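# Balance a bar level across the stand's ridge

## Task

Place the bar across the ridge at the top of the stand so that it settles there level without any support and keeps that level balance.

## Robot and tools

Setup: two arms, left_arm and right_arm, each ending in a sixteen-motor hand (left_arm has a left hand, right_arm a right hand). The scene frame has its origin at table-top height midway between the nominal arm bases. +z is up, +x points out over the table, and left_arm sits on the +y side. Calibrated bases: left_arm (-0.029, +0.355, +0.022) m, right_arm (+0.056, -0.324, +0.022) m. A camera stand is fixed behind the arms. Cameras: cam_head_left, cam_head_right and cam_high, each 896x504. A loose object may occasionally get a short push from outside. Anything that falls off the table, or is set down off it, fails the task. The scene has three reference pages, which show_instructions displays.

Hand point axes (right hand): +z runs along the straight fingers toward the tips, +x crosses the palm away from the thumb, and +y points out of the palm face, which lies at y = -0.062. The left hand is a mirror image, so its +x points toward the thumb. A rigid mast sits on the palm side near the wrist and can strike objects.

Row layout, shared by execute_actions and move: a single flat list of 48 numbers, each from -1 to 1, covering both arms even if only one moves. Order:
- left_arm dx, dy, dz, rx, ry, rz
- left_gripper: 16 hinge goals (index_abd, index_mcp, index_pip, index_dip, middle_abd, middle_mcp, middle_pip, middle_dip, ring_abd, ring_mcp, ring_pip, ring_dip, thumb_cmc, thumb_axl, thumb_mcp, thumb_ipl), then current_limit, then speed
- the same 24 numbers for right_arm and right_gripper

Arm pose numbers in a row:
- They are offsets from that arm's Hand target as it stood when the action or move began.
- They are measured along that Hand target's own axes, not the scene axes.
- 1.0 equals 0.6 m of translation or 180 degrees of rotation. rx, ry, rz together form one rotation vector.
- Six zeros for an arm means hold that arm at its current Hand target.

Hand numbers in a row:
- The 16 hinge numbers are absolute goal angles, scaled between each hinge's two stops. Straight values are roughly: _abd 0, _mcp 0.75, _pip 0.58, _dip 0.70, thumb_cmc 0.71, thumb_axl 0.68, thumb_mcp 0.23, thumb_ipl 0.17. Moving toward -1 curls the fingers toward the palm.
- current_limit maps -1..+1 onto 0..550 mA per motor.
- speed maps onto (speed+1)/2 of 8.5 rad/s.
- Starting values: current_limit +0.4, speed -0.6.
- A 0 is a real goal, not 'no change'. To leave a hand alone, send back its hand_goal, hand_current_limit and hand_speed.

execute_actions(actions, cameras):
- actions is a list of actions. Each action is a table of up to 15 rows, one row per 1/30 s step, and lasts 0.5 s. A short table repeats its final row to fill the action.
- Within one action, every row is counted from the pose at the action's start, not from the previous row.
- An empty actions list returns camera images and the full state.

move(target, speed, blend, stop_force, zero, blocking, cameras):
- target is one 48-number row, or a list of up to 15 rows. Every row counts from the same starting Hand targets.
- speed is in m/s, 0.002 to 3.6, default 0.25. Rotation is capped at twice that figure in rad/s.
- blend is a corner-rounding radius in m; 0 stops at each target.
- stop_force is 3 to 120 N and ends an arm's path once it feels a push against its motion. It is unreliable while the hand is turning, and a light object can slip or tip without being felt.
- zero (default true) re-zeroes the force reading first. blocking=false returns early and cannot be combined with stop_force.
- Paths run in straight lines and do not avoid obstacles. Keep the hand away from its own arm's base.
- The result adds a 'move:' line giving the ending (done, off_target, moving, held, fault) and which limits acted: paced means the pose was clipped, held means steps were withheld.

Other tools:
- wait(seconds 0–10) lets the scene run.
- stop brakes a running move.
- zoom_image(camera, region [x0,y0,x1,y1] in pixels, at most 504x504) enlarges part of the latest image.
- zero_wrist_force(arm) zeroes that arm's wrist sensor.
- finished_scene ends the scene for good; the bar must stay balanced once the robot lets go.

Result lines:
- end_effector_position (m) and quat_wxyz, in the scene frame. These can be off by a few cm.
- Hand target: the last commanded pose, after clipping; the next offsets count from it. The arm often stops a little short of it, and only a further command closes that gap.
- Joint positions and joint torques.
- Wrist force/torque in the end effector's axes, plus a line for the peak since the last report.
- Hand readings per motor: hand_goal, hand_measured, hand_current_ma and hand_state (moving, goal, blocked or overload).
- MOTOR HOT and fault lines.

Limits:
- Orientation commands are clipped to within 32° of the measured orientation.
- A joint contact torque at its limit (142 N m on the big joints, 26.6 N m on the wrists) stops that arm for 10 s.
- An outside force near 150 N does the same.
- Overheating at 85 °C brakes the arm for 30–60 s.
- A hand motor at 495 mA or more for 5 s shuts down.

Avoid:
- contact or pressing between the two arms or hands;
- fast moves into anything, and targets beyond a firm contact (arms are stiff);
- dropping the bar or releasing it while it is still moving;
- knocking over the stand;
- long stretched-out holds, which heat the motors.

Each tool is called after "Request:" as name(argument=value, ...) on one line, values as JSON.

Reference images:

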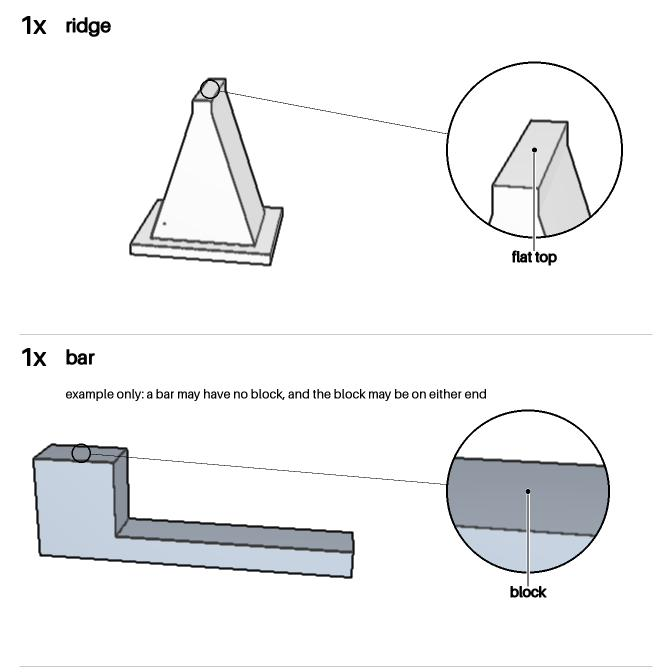

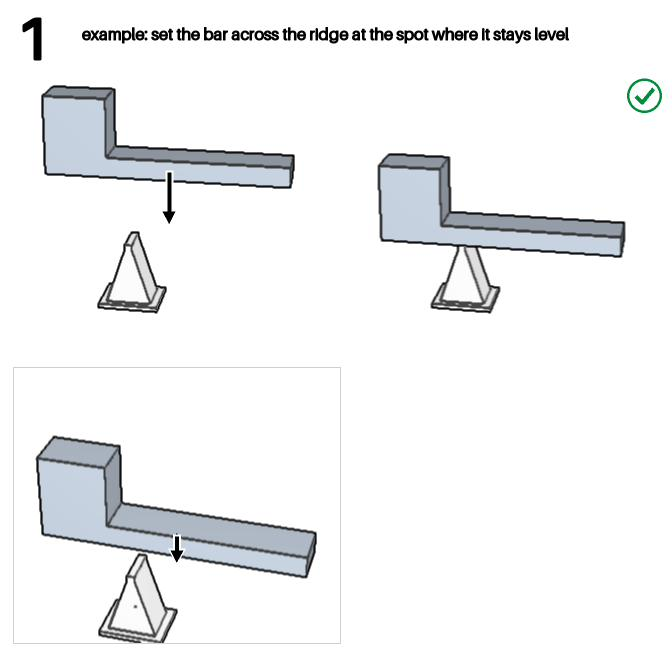

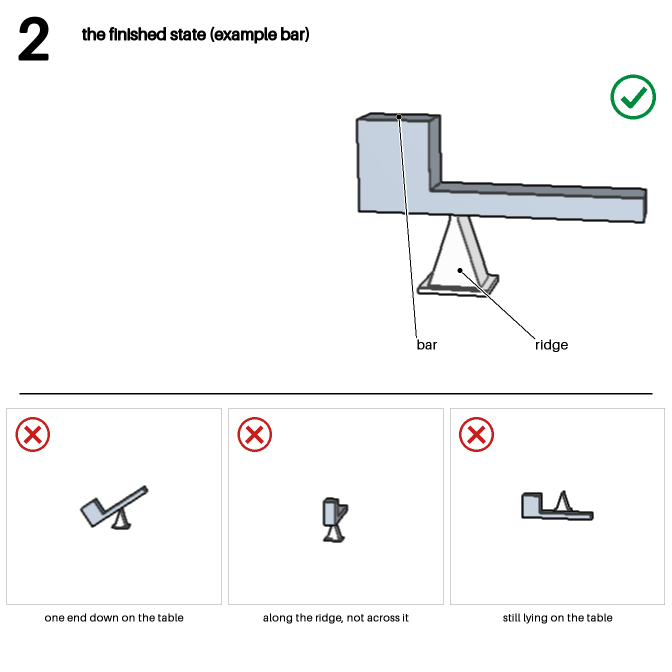

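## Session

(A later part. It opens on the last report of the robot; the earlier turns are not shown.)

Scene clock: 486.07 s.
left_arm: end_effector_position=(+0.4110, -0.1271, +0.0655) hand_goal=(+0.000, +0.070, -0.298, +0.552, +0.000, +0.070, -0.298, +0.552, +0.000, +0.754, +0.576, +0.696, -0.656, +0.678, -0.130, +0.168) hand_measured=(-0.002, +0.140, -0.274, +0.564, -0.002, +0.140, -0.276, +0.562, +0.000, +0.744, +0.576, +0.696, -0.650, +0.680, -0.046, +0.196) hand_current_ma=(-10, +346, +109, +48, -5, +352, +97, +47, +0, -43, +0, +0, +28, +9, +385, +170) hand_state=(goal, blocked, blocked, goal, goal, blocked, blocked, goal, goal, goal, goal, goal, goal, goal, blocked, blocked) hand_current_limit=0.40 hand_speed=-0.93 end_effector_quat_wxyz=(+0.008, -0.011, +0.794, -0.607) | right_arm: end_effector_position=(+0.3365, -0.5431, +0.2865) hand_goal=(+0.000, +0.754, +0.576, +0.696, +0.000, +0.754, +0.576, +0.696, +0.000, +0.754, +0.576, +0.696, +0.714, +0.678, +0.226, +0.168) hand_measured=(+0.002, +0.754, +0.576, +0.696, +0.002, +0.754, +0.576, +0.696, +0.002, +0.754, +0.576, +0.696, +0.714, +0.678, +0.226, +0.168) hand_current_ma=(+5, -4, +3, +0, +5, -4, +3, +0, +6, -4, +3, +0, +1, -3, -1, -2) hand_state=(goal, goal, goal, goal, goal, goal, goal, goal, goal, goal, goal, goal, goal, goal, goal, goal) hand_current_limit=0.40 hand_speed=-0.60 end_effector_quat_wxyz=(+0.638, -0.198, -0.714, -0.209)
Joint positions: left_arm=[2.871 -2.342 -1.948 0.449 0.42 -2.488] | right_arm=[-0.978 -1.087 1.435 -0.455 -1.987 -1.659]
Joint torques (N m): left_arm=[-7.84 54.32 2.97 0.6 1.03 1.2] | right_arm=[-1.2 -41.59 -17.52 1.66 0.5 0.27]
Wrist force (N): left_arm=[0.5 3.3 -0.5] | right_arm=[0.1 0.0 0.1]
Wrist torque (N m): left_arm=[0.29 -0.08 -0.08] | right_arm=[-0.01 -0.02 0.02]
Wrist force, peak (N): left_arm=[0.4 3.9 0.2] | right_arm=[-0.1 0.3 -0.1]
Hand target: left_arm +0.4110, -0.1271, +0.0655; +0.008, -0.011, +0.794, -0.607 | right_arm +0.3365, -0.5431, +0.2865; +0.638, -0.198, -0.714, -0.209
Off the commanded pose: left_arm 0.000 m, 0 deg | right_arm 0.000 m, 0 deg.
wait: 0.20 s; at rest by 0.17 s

Request:
move(target=[[0,-0.1038,-0.0278,0,0,0,0,0.07,-0.299,0.551,0,0.07,-0.299,0.551,0,0.754,0.576,0.696,-0.657,0.678,-0.13,0.168,0.4,-0.93,0,0,0,0,0,0,0,0.754,0.576,0.696,0,0.754,0.576,0.696,0,0.754,0.576,0.696,0.714,0.678,0.226,0.168,0.4,-0.6],[0.0658,-0.0450,-0.2472,0,-0.2307,-0.0618,0,0.07,-0.299,0.551,0,0.07,-0.299,0.551,0,0.754,0.576,0.696,-0.657,0.678,-0.13,0.168,0.4,-0.93,0,0,0,0,0,0,0,0.754,0.576,0.696,0,0.754,0.576,0.696,0,0.754,0.576,0.696,0.714,0.678,0.226,0.168,0.4,-0.6]], speed=0.1, blend=0.02, cameras=["all"])

Request:
zoom_image(camera="cam_high", region=[380, 80, 500, 200])

Request:
zoom_image(camera="cam_head_right", region=[420, 310, 560, 450])

Request:
zoom_image(camera="cam_head_left", region=[420, 310, 560, 450])

Scene clock: 551.60 s.
left_arm: end_effector_position=(+0.3679, +0.0078, +0.1304) hand_goal=(+0.000, +0.070, -0.298, +0.552, +0.000, +0.070, -0.298, +0.552, +0.000, +0.754, +0.576, +0.696, -0.656, +0.678, -0.130, +0.168) hand_measured=(-0.002, +0.140, -0.274, +0.564, -0.002, +0.140, -0.276, +0.564, +0.000, +0.744, +0.576, +0.696, -0.650, +0.680, -0.046, +0.196) hand_current_ma=(-10, +345, +110, +49, -5, +350, +99, +48, +0, -43, +0, +0, +29, +9, +385, +171) hand_state=(goal, blocked, blocked, goal, goal, blocked, blocked, goal, goal, goal, goal, goal, goal, goal, blocked, blocked) hand_current_limit=0.40 hand_speed=-0.93 end_effector_quat_wxyz=(+0.231, -0.300, +0.735, -0.562) | right_arm: end_effector_position=(+0.3365, -0.5431, +0.2865) hand_goal=(+0.000, +0.754, +0.576, +0.696, +0.000, +0.754, +0.576, +0.696, +0.000, +0.754, +0.576, +0.696, +0.714, +0.678, +0.226, +0.168) hand_measured=(+0.002, +0.754, +0.576, +0.696, +0.002, +0.754, +0.576, +0.696, +0.002, +0.754, +0.576, +0.696, +0.714, +0.678, +0.226, +0.168) hand_current_ma=(+5, -4, +3, +0, +5, -4, +3, +0, +6, -4, +3, +0, +1, -3, -1, -2) hand_state=(goal, goal, goal, goal, goal, goal, goal, goal, goal, goal, goal, goal, goal, goal, goal, goal) hand_current_limit=0.40 hand_speed=-0.60 end_effector_quat_wxyz=(+0.638, -0.198, -0.714, -0.209)
Joint positions: left_arm=[2.979 -2.047 -2.462 1.051 0.996 -2.963] | right_arm=[-0.978 -1.087 1.435 -0.455 -1.987 -1.659]
Joint torques (N m): left_arm=[6.75 39.54 -1.77 4.39 1.85 -1.52] | right_arm=[-1.34 -40.08 -16.23 1.78 0.52 0.4]
Wrist force (N): left_arm=[0.2 3.4 -0.2] | right_arm=[0.2 0.2 0.1]
Wrist torque (N m): left_arm=[0.32 -0.05 -0.10] | right_arm=[0.02 -0.03 0.02]
Wrist force, peak (N): left_arm=[0.3 4.6 -0.1] | right_arm=[0.2 0.6 0.0]
Hand target: left_arm +0.3679, +0.0079, +0.1304; +0.231, -0.300, +0.735, -0.562 | right_arm +0.3365, -0.5431, +0.2865; +0.638, -0.198, -0.714, -0.209
Off the commanded pose: left_arm 0.000 m, 0 deg | right_arm 0.000 m, 0 deg.
move: done

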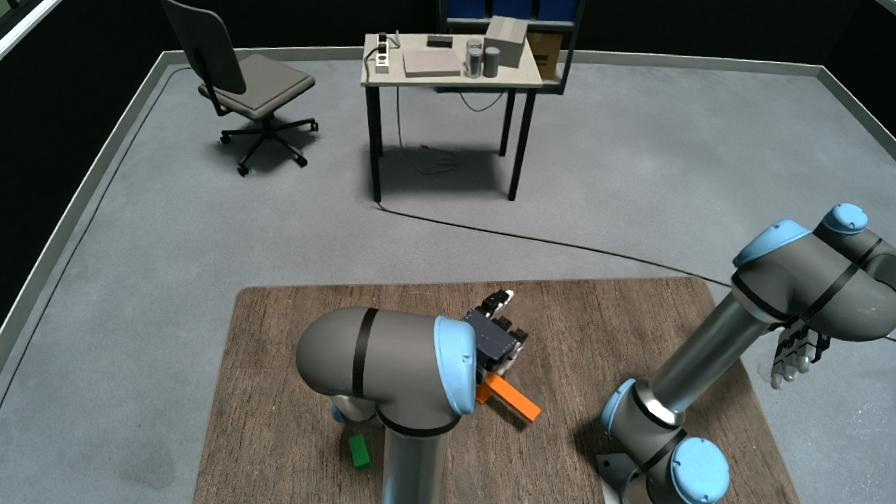

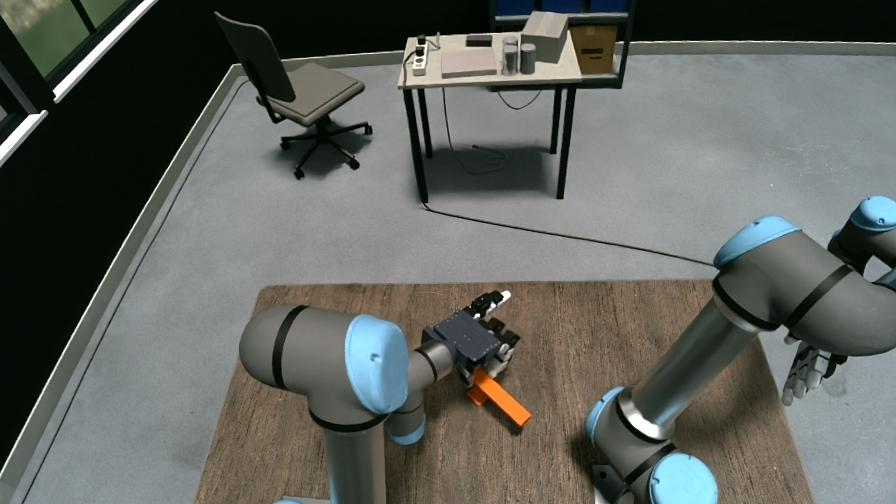

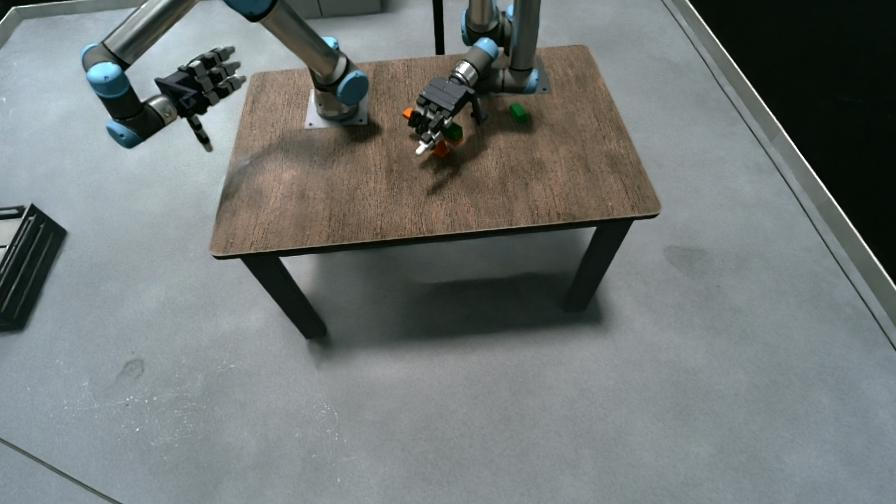

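Scaled by 4.200 from the camera's 896x504 image, which has a finer 1280x720 frame.

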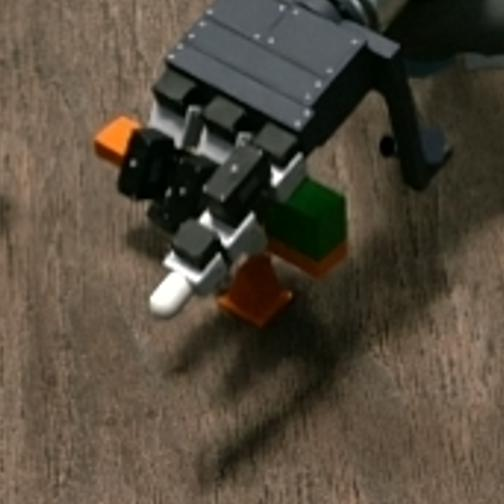

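Scaled by 3.600 from the camera's 896x504 image, which has a finer 1280x720 frame.

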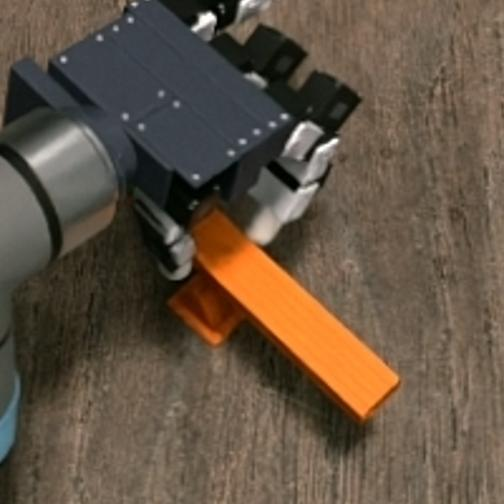

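Scaled by 3.600 from the camera's 896x504 image, which has a finer 1280x720 frame.

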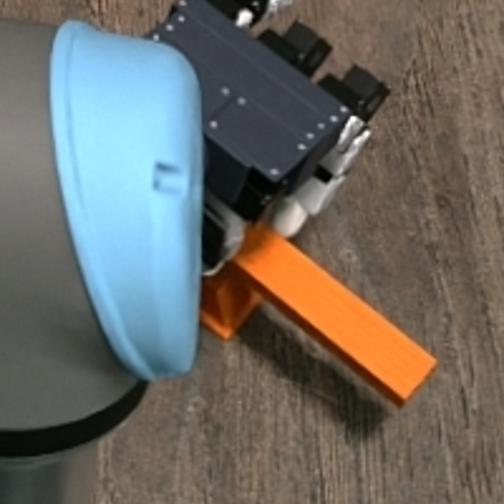

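Request:
move(target=[0,0.0354,0.0095,0,0.0043,-0.0161,0,0.07,-0.299,0.551,0,0.07,-0.299,0.551,0,0.754,0.576,0.696,-0.657,0.678,-0.13,0.168,0.4,-0.93,0,0,0,0,0,0,0,0.754,0.576,0.696,0,0.754,0.576,0.696,0,0.754,0.576,0.696,0.714,0.678,0.226,0.168,0.4,-0.6], speed=0.05, cameras=["all"])

Request:
zoom_image(camera="cam_high", region=[400, 90, 480, 170])

Request:
zoom_image(camera="cam_head_right", region=[450, 350, 540, 440])

Request:
zoom_image(camera="cam_head_left", region=[460, 350, 560, 440])

Scene clock: 574.70 s.
left_arm: end_effector_position=(+0.3679, +0.0079, +0.1085) hand_goal=(+0.000, +0.070, -0.298, +0.552, +0.000, +0.070, -0.298, +0.552, +0.000, +0.754, +0.576, +0.696, -0.656, +0.678, -0.130, +0.168) hand_measured=(-0.002, +0.140, -0.274, +0.564, -0.002, +0.140, -0.276, +0.564, +0.000, +0.744, +0.576, +0.696, -0.650, +0.680, -0.046, +0.196) hand_current_ma=(-10, +345, +110, +49, -5, +350, +99, +48, +0, -43, +0, +0, +29, +9, +385, +171) hand_state=(goal, blocked, blocked, goal, goal, blocked, blocked, goal, goal, goal, goal, goal, goal, goal, blocked, blocked) hand_current_limit=0.40 hand_speed=-0.93 end_effector_quat_wxyz=(+0.212, -0.315, +0.729, -0.570) | right_arm: end_effector_position=(+0.3365, -0.5431, +0.2865) hand_goal=(+0.000, +0.754, +0.576, +0.696, +0.000, +0.754, +0.576, +0.696, +0.000, +0.754, +0.576, +0.696, +0.714, +0.678, +0.226, +0.168) hand_measured=(+0.002, +0.754, +0.576, +0.696, +0.002, +0.754, +0.576, +0.696, +0.002, +0.754, +0.576, +0.696, +0.714, +0.678, +0.226, +0.168) hand_current_ma=(+5, -4, +3, +0, +5, -4, +3, +0, +6, -4, +3, +0, +1, -3, -1, -2) hand_state=(goal, goal, goal, goal, goal, goal, goal, goal, goal, goal, goal, goal, goal, goal, goal, goal) hand_current_limit=0.40 hand_speed=-0.60 end_effector_quat_wxyz=(+0.638, -0.198, -0.714, -0.209)
Joint positions: left_arm=[2.999 -2.133 -2.456 1.123 0.963 -3.004] | right_arm=[-0.978 -1.087 1.435 -0.455 -1.987 -1.659]
Joint torques (N m): left_arm=[8.04 17.28 11.26 3.92 -2.52 -1.3] | right_arm=[-0.82 -40.4 -16.88 1.58 0.53 0.09]
Wrist force (N): left_arm=[0.8 3.4 -0.1] | right_arm=[-0.1 0.1 0.2]
Wrist torque (N m): left_arm=[0.28 -0.14 -0.02] | right_arm=[0.00 0.01 -0.01]
Wrist force, peak (N): left_arm=[0.6 4.1 -0.3] | right_arm=[-0.1 0.5 0.1]
Hand target: left_arm +0.3679, +0.0079, +0.1084; +0.212, -0.315, +0.729, -0.570 | right_arm +0.3365, -0.5431, +0.2865; +0.638, -0.198, -0.714, -0.209
Off the commanded pose: left_arm 0.000 m, 0 deg | right_arm 0.000 m, 0 deg.
move: done

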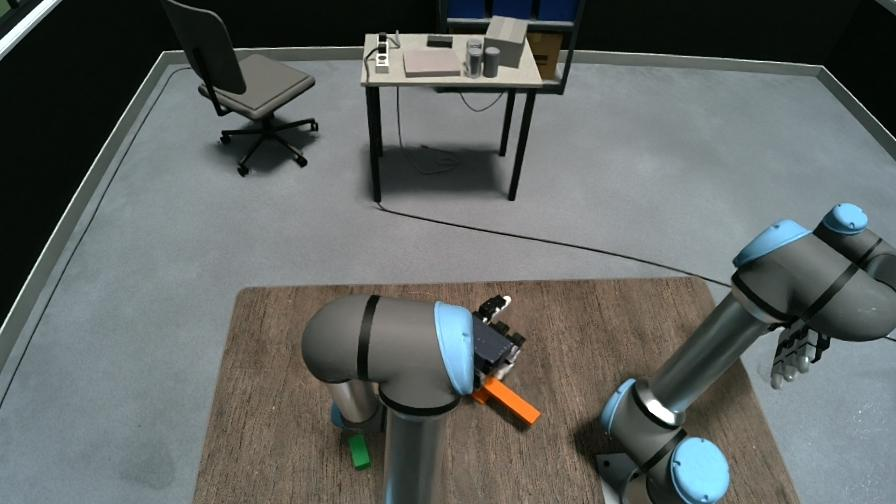

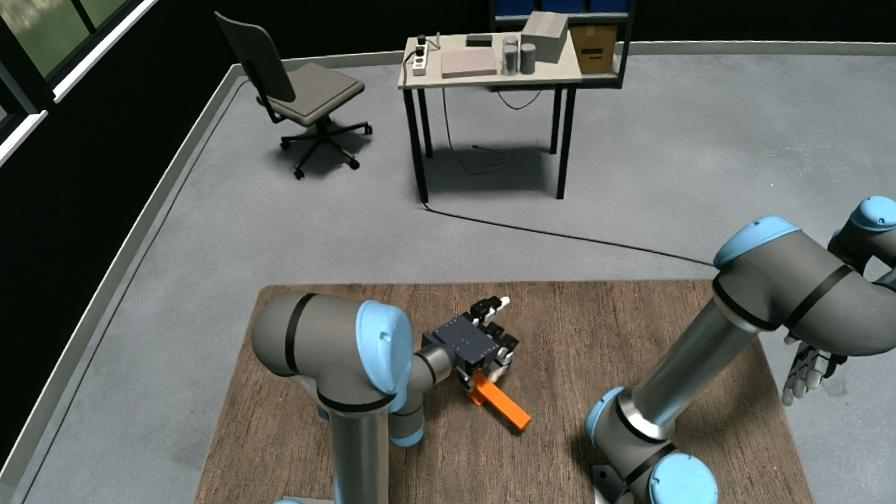

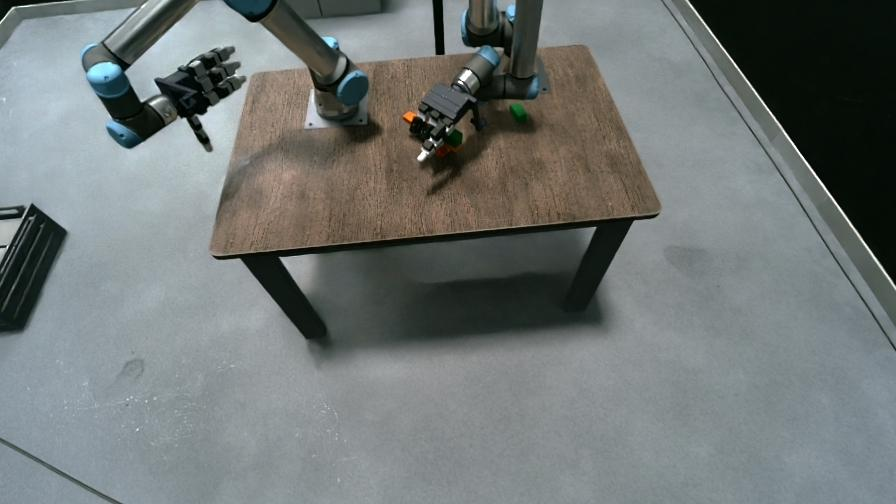

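Scaled by 6.300 from the camera's 896x504 image, which has a finer 1280x720 frame.

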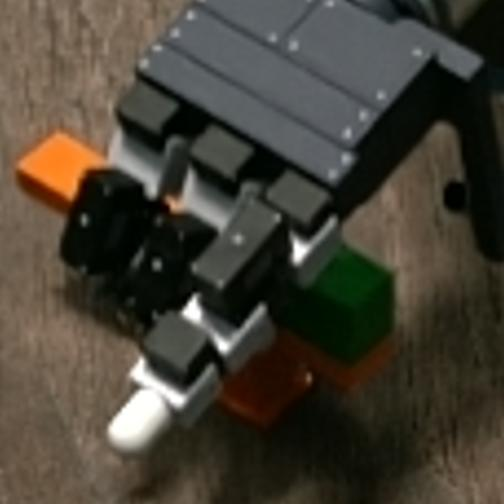

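Scaled by 5.600 from the camera's 896x504 image, which has a finer 1280x720 frame.

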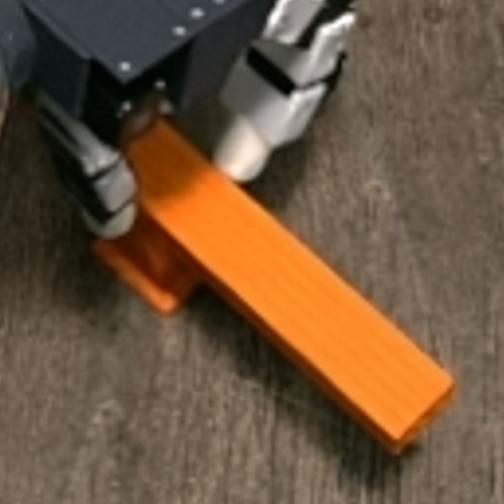

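Scaled by 5.040 from the camera's 896x504 image, which has a finer 1280x720 frame.

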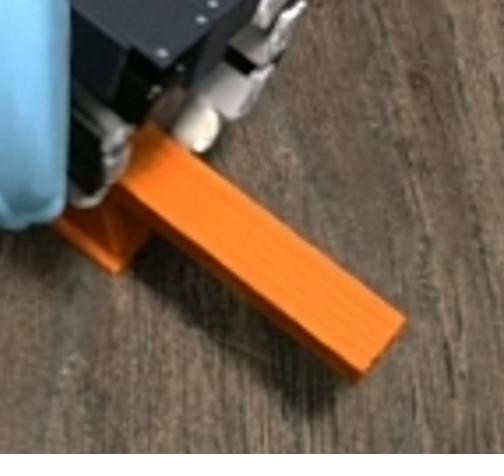

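Request:
move(target=[-0.0067,-0.0012,0.0030,0,0,0,0,0.07,-0.299,0.551,0,0.07,-0.299,0.551,0,0.754,0.576,0.696,-0.657,0.678,-0.13,0.168,0.4,-0.93,0,0,0,0,0,0,0,0.754,0.576,0.696,0,0.754,0.576,0.696,0,0.754,0.576,0.696,0.714,0.678,0.226,0.168,0.4,-0.6], speed=0.05, cameras=[])

Request:
move(target=[-0.0021,0.0402,0.0109,0,0,0,0,0.07,-0.299,0.551,0,0.07,-0.299,0.551,0,0.754,0.576,0.696,-0.657,0.678,-0.13,0.168,0.4,-0.93,0,0,0,0,0,0,0,0.754,0.576,0.696,0,0.754,0.576,0.696,0,0.754,0.576,0.696,0.714,0.678,0.226,0.168,0.4,-0.6], speed=0.015, stop_force=3, cameras=["all"])

Request:
zoom_image(camera="cam_high", region=[400, 90, 480, 170])

Request:
zoom_image(camera="cam_head_right", region=[450, 350, 540, 440])

Request:
zoom_image(camera="cam_head_left", region=[460, 350, 560, 440])

Scene clock: 709.93 s.
left_arm: end_effector_position=(+0.3721, +0.0094, +0.1085) hand_goal=(+0.000, +0.070, -0.298, +0.552, +0.000, +0.070, -0.298, +0.552, +0.000, +0.754, +0.576, +0.696, -0.656, +0.678, -0.130, +0.168) hand_measured=(-0.002, +0.140, -0.274, +0.564, -0.002, +0.140, -0.276, +0.564, +0.000, +0.744, +0.576, +0.696, -0.650, +0.680, -0.046, +0.196) hand_current_ma=(-10, +345, +110, +49, -5, +350, +99, +48, +0, -43, +0, +0, +29, +9, +385, +171) hand_state=(goal, blocked, blocked, goal, goal, blocked, blocked, goal, goal, goal, goal, goal, goal, goal, blocked, blocked) hand_current_limit=0.40 hand_speed=-0.93 end_effector_quat_wxyz=(+0.212, -0.315, +0.729, -0.570) | right_arm: end_effector_position=(+0.3365, -0.5431, +0.2865) hand_goal=(+0.000, +0.754, +0.576, +0.696, +0.000, +0.754, +0.576, +0.696, +0.000, +0.754, +0.576, +0.696, +0.714, +0.678, +0.226, +0.168) hand_measured=(+0.002, +0.754, +0.576, +0.696, +0.002, +0.754, +0.576, +0.696, +0.002, +0.754, +0.576, +0.696, +0.714, +0.678, +0.226, +0.168) hand_current_ma=(+5, -4, +3, +0, +5, -4, +3, +0, +6, -4, +3, +0, +1, -3, -1, -2) hand_state=(goal, goal, goal, goal, goal, goal, goal, goal, goal, goal, goal, goal, goal, goal, goal, goal) hand_current_limit=0.40 hand_speed=-0.60 end_effector_quat_wxyz=(+0.638, -0.198, -0.714, -0.209)
Joint positions: left_arm=[3.006 -2.134 -2.449 1.116 0.957 -3.002] | right_arm=[-0.978 -1.087 1.435 -0.455 -1.987 -1.659]
Joint torques (N m): left_arm=[5.61 17.26 10.88 0.63 -2.57 1.25] | right_arm=[-1.52 -40.29 -16.3 1.93 0.48 0.23]
Wrist force (N): left_arm=[0.5 3.4 0.0] | right_arm=[0.1 0.2 0.1]
Wrist torque (N m): left_arm=[0.28 -0.10 -0.11] | right_arm=[0.02 -0.01 0.01]
Wrist force, peak (N): left_arm=[0.6 3.9 0.0] | right_arm=[-0.4 0.4 0.3]
Hand target: left_arm +0.3721, +0.0094, +0.1085; +0.212, -0.315, +0.729, -0.570 | right_arm +0.3365, -0.5431, +0.2865; +0.638, -0.198, -0.714, -0.209
Off the commanded pose: left_arm 0.000 m, 0 deg | right_arm 0.000 m, 0 deg.
move: done
No camera images: "cameras" was empty.

Scene clock: 712.27 s.
left_arm: end_effector_position=(+0.3721, +0.0094, +0.0895) hand_goal=(+0.000, +0.070, -0.298, +0.552, +0.000, +0.070, -0.298, +0.552, +0.000, +0.754, +0.576, +0.696, -0.656, +0.678, -0.130, +0.168) hand_measured=(-0.002, +0.138, -0.274, +0.564, -0.002, +0.140, -0.276, +0.562, +0.000, +0.744, +0.576, +0.696, -0.650, +0.680, -0.046, +0.196) hand_current_ma=(-10, +342, +111, +48, -5, +348, +99, +46, +0, -44, -1, +0, +28, +9, +385, +176) hand_state=(goal, blocked, blocked, goal, goal, blocked, blocked, goal, goal, goal, goal, goal, goal, goal, blocked, blocked) hand_current_limit=0.40 hand_speed=-0.93 end_effector_quat_wxyz=(+0.212, -0.315, +0.729, -0.570) | right_arm: end_effector_position=(+0.3365, -0.5431, +0.2865) hand_goal=(+0.000, +0.754, +0.576, +0.696, +0.000, +0.754, +0.576, +0.696, +0.000, +0.754, +0.576, +0.696, +0.714, +0.678, +0.226, +0.168) hand_measured=(+0.002, +0.754, +0.576, +0.696, +0.002, +0.754, +0.576, +0.696, +0.002, +0.754, +0.576, +0.696, +0.714, +0.678, +0.226, +0.168) hand_current_ma=(+5, -4, +3, +0, +5, -4, +3, +0, +6, -4, +3, +0, +1, -3, -1, -2) hand_state=(goal, goal, goal, goal, goal, goal, goal, goal, goal, goal, goal, goal, goal, goal, goal, goal) hand_current_limit=0.40 hand_speed=-0.60 end_effector_quat_wxyz=(+0.638, -0.198, -0.714, -0.209)
Joint positions: left_arm=[3.006 -2.203 -2.442 1.178 0.957 -3.001] | right_arm=[-0.978 -1.087 1.435 -0.455 -1.987 -1.659]
Joint torques (N m): left_arm=[3.47 41.57 -5.29 0.76 -0.02 1.13] | right_arm=[-1.51 -39.86 -18.62 1.62 0.53 0.21]
Wrist force (N): left_arm=[0.1 3.5 0.1] | right_arm=[-0.1 0.0 0.0]
Wrist torque (N m): left_arm=[0.27 -0.03 -0.14] | right_arm=[0.00 0.01 0.00]
Wrist force, peak (N): left_arm=[0.0 -4.8 -1.9] | right_arm=[-0.4 0.4 0.0]
Hand target: left_arm +0.3721, +0.0094, +0.0895; +0.212, -0.315, +0.729, -0.570 (not the last commanded pose) | right_arm +0.3365, -0.5431, +0.2865; +0.638, -0.198, -0.714, -0.209
Off the commanded pose: left_arm 0.006 m, 0 deg | right_arm 0.000 m, 0 deg.
move: contact (left_arm)

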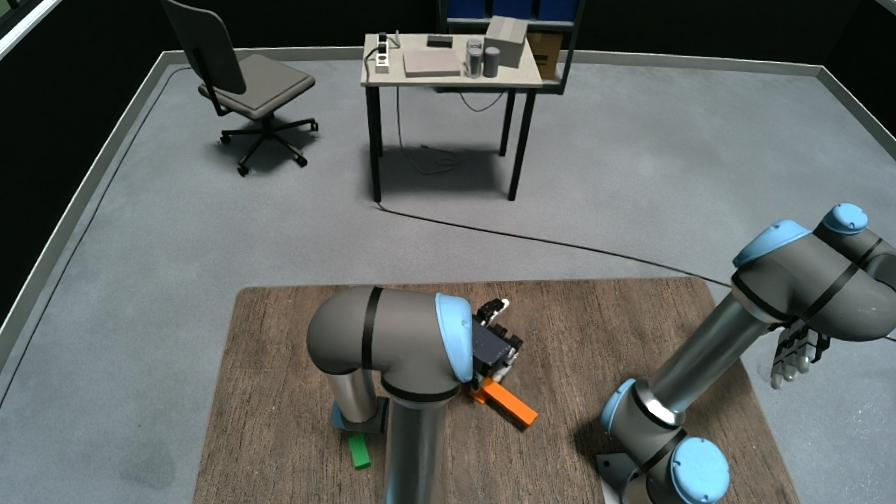

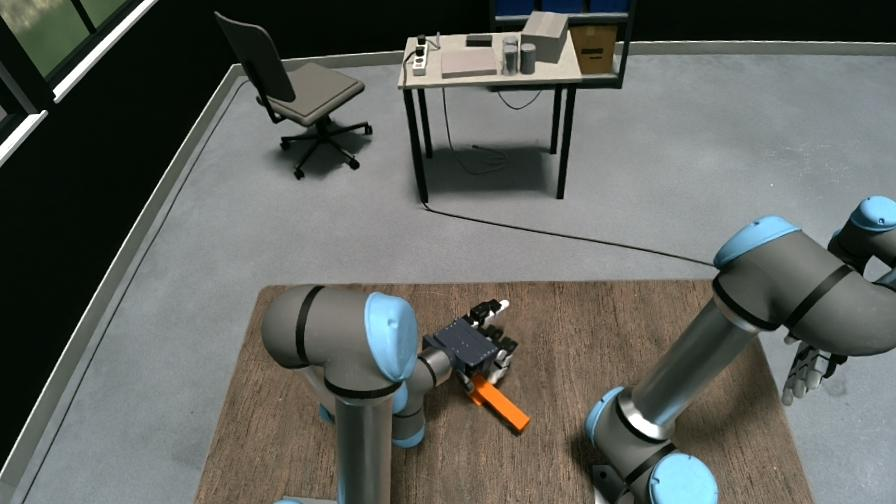

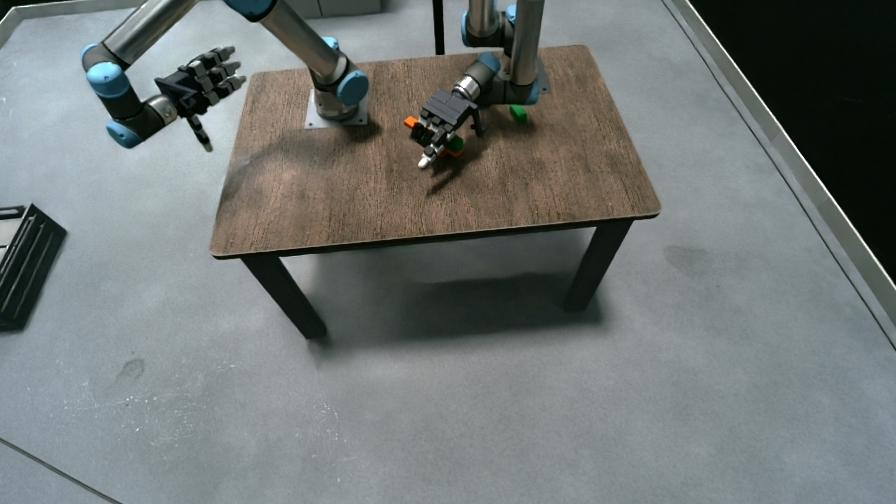

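Scaled by 6.300 from the camera's 896x504 image, which has a finer 1280x720 frame.

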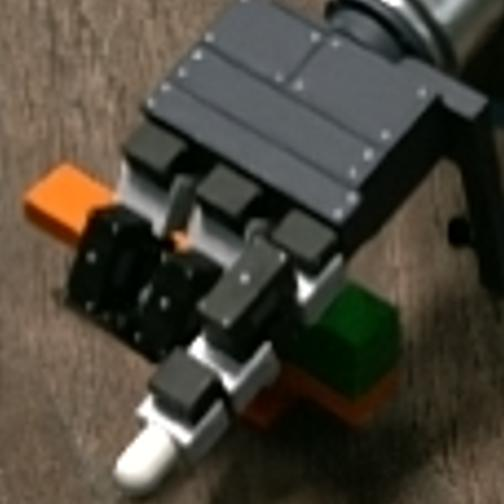

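Scaled by 5.600 from the camera's 896x504 image, which has a finer 1280x720 frame.

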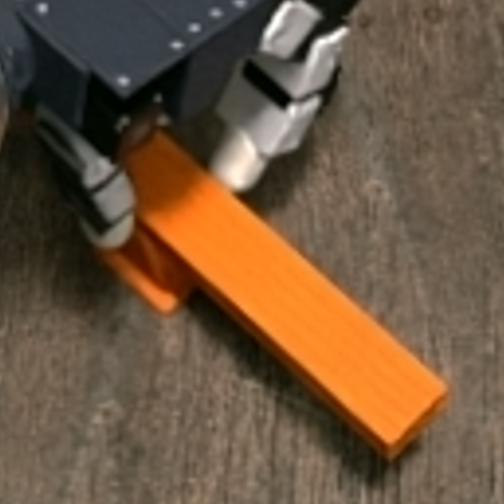

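Scaled by 5.040 from the camera's 896x504 image, which has a finer 1280x720 frame.

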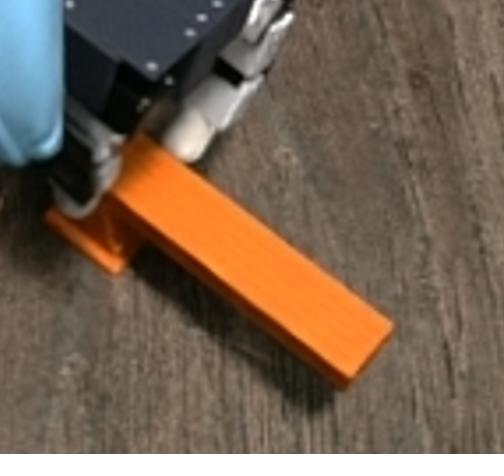

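Request:
move(target=[0.0033,0,0,0,0,0,0,0.07,-0.299,0.551,0,0.07,-0.299,0.551,0,0.754,0.576,0.696,-0.657,0.678,-0.13,0.168,0.4,-0.93,0,0,0,0,0,0,0,0.754,0.576,0.696,0,0.754,0.576,0.696,0,0.754,0.576,0.696,0.714,0.678,0.226,0.168,0.4,-0.6], speed=0.02, cameras=[])

Request:
move(target=[-0.0001,0.0016,0.0004,0,0,0,0,0.07,-0.299,0.551,0,0.07,-0.299,0.551,0,0.754,0.576,0.696,-0.657,0.678,-0.13,0.168,0.4,-0.93,0,0,0,0,0,0,0,0.754,0.576,0.696,0,0.754,0.576,0.696,0,0.754,0.576,0.696,0.714,0.678,0.226,0.168,0.4,-0.6], speed=0.01, cameras=[])

Request:
move(target=[-0.0001,0.0008,0.0002,0,0,0,0,0.07,-0.299,0.551,0,0.07,-0.299,0.551,0,0.754,0.576,0.696,-0.657,0.678,-0.13,0.168,0.4,-0.93,0,0,0,0,0,0,0,0.754,0.576,0.696,0,0.754,0.576,0.696,0,0.754,0.576,0.696,0.714,0.678,0.226,0.168,0.4,-0.6], speed=0.01, cameras=[])

Scene clock: 749.50 s.
left_arm: end_effector_position=(+0.3707, +0.0080, +0.0896) hand_goal=(+0.000, +0.070, -0.298, +0.552, +0.000, +0.070, -0.298, +0.552, +0.000, +0.754, +0.576, +0.696, -0.656, +0.678, -0.130, +0.168) hand_measured=(-0.002, +0.138, -0.274, +0.564, -0.002, +0.140, -0.276, +0.562, +0.000, +0.744, +0.576, +0.696, -0.650, +0.680, -0.046, +0.196) hand_current_ma=(-10, +342, +111, +48, -5, +348, +99, +46, +0, -44, -1, +0, +28, +9, +385, +176) hand_state=(goal, blocked, blocked, goal, goal, blocked, blocked, goal, goal, goal, goal, goal, goal, goal, blocked, blocked) hand_current_limit=0.40 hand_speed=-0.93 end_effector_quat_wxyz=(+0.212, -0.315, +0.729, -0.570) | right_arm: end_effector_position=(+0.3365, -0.5431, +0.2865) hand_goal=(+0.000, +0.754, +0.576, +0.696, +0.000, +0.754, +0.576, +0.696, +0.000, +0.754, +0.576, +0.696, +0.714, +0.678, +0.226, +0.168) hand_measured=(+0.002, +0.754, +0.576, +0.696, +0.002, +0.754, +0.576, +0.696, +0.002, +0.754, +0.576, +0.696, +0.714, +0.678, +0.226, +0.168) hand_current_ma=(+5, -4, +3, +0, +5, -4, +3, +0, +6, -4, +3, +0, +1, -3, -1, -2) hand_state=(goal, goal, goal, goal, goal, goal, goal, goal, goal, goal, goal, goal, goal, goal, goal, goal) hand_current_limit=0.40 hand_speed=-0.60 end_effector_quat_wxyz=(+0.638, -0.198, -0.714, -0.209)
Joint positions: left_arm=[3.001 -2.203 -2.443 1.18 0.962 -3.003] | right_arm=[-0.978 -1.087 1.435 -0.455 -1.987 -1.659]
Joint torques (N m): left_arm=[-7.66 42.04 -4.7 4.18 1.54 -1.34] | right_arm=[-0.73 -40.64 -17.22 1.81 0.59 0.3]
Wrist force (N): left_arm=[0.5 3.2 -0.5] | right_arm=[-0.2 0.1 0.1]
Wrist torque (N m): left_arm=[0.30 -0.09 -0.04] | right_arm=[0.01 0.02 -0.02]
Wrist force, peak (N): left_arm=[0.5 3.9 -0.3] | right_arm=[-0.4 0.5 0.2]
Hand target: left_arm +0.3707, +0.0080, +0.0896; +0.212, -0.315, +0.729, -0.570 | right_arm +0.3365, -0.5431, +0.2865; +0.638, -0.198, -0.714, -0.209
Off the commanded pose: left_arm 0.000 m, 0 deg | right_arm 0.000 m, 0 deg.
move: done
No camera images: "cameras" was empty.

Scene clock: 750.20 s.
left_arm: end_effector_position=(+0.3707, +0.0080, +0.0887) hand_goal=(+0.000, +0.070, -0.298, +0.552, +0.000, +0.070, -0.298, +0.552, +0.000, +0.754, +0.576, +0.696, -0.656, +0.678, -0.130, +0.168) hand_measured=(-0.002, +0.138, -0.274, +0.556, -0.002, +0.140, -0.276, +0.558, +0.000, +0.744, +0.576, +0.696, -0.650, +0.680, -0.046, +0.196) hand_current_ma=(-10, +342, +111, +15, -5, +348, +99, +20, +0, -44, -1, +0, +28, +9, +385, +176) hand_state=(goal, blocked, blocked, goal, goal, blocked, blocked, goal, goal, goal, goal, goal, goal, goal, blocked, blocked) hand_current_limit=0.40 hand_speed=-0.93 end_effector_quat_wxyz=(+0.212, -0.315, +0.729, -0.570) | right_arm: end_effector_position=(+0.3365, -0.5431, +0.2865) hand_goal=(+0.000, +0.754, +0.576, +0.696, +0.000, +0.754, +0.576, +0.696, +0.000, +0.754, +0.576, +0.696, +0.714, +0.678, +0.226, +0.168) hand_measured=(+0.002, +0.754, +0.576, +0.696, +0.002, +0.754, +0.576, +0.696, +0.002, +0.754, +0.576, +0.696, +0.714, +0.678, +0.226, +0.168) hand_current_ma=(+5, -4, +3, +0, +5, -4, +3, +0, +6, -4, +3, +0, +1, -3, -1, -2) hand_state=(goal, goal, goal, goal, goal, goal, goal, goal, goal, goal, goal, goal, goal, goal, goal, goal) hand_current_limit=0.40 hand_speed=-0.60 end_effector_quat_wxyz=(+0.638, -0.198, -0.714, -0.209)
Joint positions: left_arm=[3.001 -2.206 -2.442 1.183 0.962 -3.003] | right_arm=[-0.978 -1.087 1.435 -0.455 -1.987 -1.659]
Joint torques (N m): left_arm=[-2.36 13.45 6.8 1.92 0.51 -0.81] | right_arm=[-0.66 -39.83 -16.57 1.59 0.45 0.24]
Wrist force (N): left_arm=[1.2 -11.2 -1.2] | right_arm=[-0.2 0.1 0.1]
Wrist torque (N m): left_arm=[-0.41 -0.13 -0.01] | right_arm=[0.01 0.03 -0.01]
Wrist force, peak (N): left_arm=[1.2 -11.2 -1.2] | right_arm=[-0.1 0.3 0.2]
Hand target: left_arm +0.3707, +0.0080, +0.0886; +0.212, -0.315, +0.729, -0.570 | right_arm +0.3365, -0.5431, +0.2865; +0.638, -0.198, -0.714, -0.209
Off the commanded pose: left_arm 0.000 m, 0 deg | right_arm 0.000 m, 0 deg.
move: done
No camera images: "cameras" was empty.

Scene clock: 750.90 s.
left_arm: end_effector_position=(+0.3707, +0.0081, +0.0881) hand_goal=(+0.000, +0.070, -0.298, +0.552, +0.000, +0.070, -0.298, +0.552, +0.000, +0.754, +0.576, +0.696, -0.656, +0.678, -0.130, +0.168) hand_measured=(-0.002, +0.138, -0.274, +0.554, -0.002, +0.140, -0.276, +0.554, +0.000, +0.744, +0.576, +0.696, -0.650, +0.680, -0.046, +0.196) hand_current_ma=(-10, +342, +111, +6, -5, +348, +99, +7, +0, -44, -1, +0, +28, +9, +385, +176) hand_state=(goal, blocked, blocked, goal, goal, blocked, blocked, goal, goal, goal, goal, goal, goal, goal, blocked, blocked) hand_current_limit=0.40 hand_speed=-0.93 end_effector_quat_wxyz=(+0.212, -0.315, +0.729, -0.570) | right_arm: end_effector_position=(+0.3365, -0.5431, +0.2865) hand_goal=(+0.000, +0.754, +0.576, +0.696, +0.000, +0.754, +0.576, +0.696, +0.000, +0.754, +0.576, +0.696, +0.714, +0.678, +0.226, +0.168) hand_measured=(+0.002, +0.754, +0.576, +0.696, +0.002, +0.754, +0.576, +0.696, +0.002, +0.754, +0.576, +0.696, +0.714, +0.678, +0.226, +0.168) hand_current_ma=(+5, -4, +3, +0, +5, -4, +3, +0, +6, -4, +3, +0, +1, -3, -1, -2) hand_state=(goal, goal, goal, goal, goal, goal, goal, goal, goal, goal, goal, goal, goal, goal, goal, goal) hand_current_limit=0.40 hand_speed=-0.60 end_effector_quat_wxyz=(+0.638, -0.198, -0.714, -0.209)
Joint positions: left_arm=[3.001 -2.208 -2.442 1.184 0.962 -3.003] | right_arm=[-0.978 -1.087 1.435 -0.455 -1.987 -1.659]
Joint torques (N m): left_arm=[6.65 12.87 6.27 1.95 -2.17 0.68] | right_arm=[-1.17 -39.92 -17.52 1.77 0.55 0.4]
Wrist force (N): left_arm=[0.7 -11.6 -0.5] | right_arm=[-0.2 0.3 -0.1]
Wrist torque (N m): left_arm=[-0.46 -0.08 -0.01] | right_arm=[0.04 0.02 -0.01]
Wrist force, peak (N): left_arm=[0.8 -13.7 -0.2] | right_arm=[0.1 0.4 0.3]
Hand target: left_arm +0.3707, +0.0081, +0.0881; +0.212, -0.315, +0.729, -0.570 | right_arm +0.3365, -0.5431, +0.2865; +0.638, -0.198, -0.714, -0.209
Off the commanded pose: left_arm 0.000 m, 0 deg | right_arm 0.000 m, 0 deg.
move: done
No camera images: "cameras" was empty.


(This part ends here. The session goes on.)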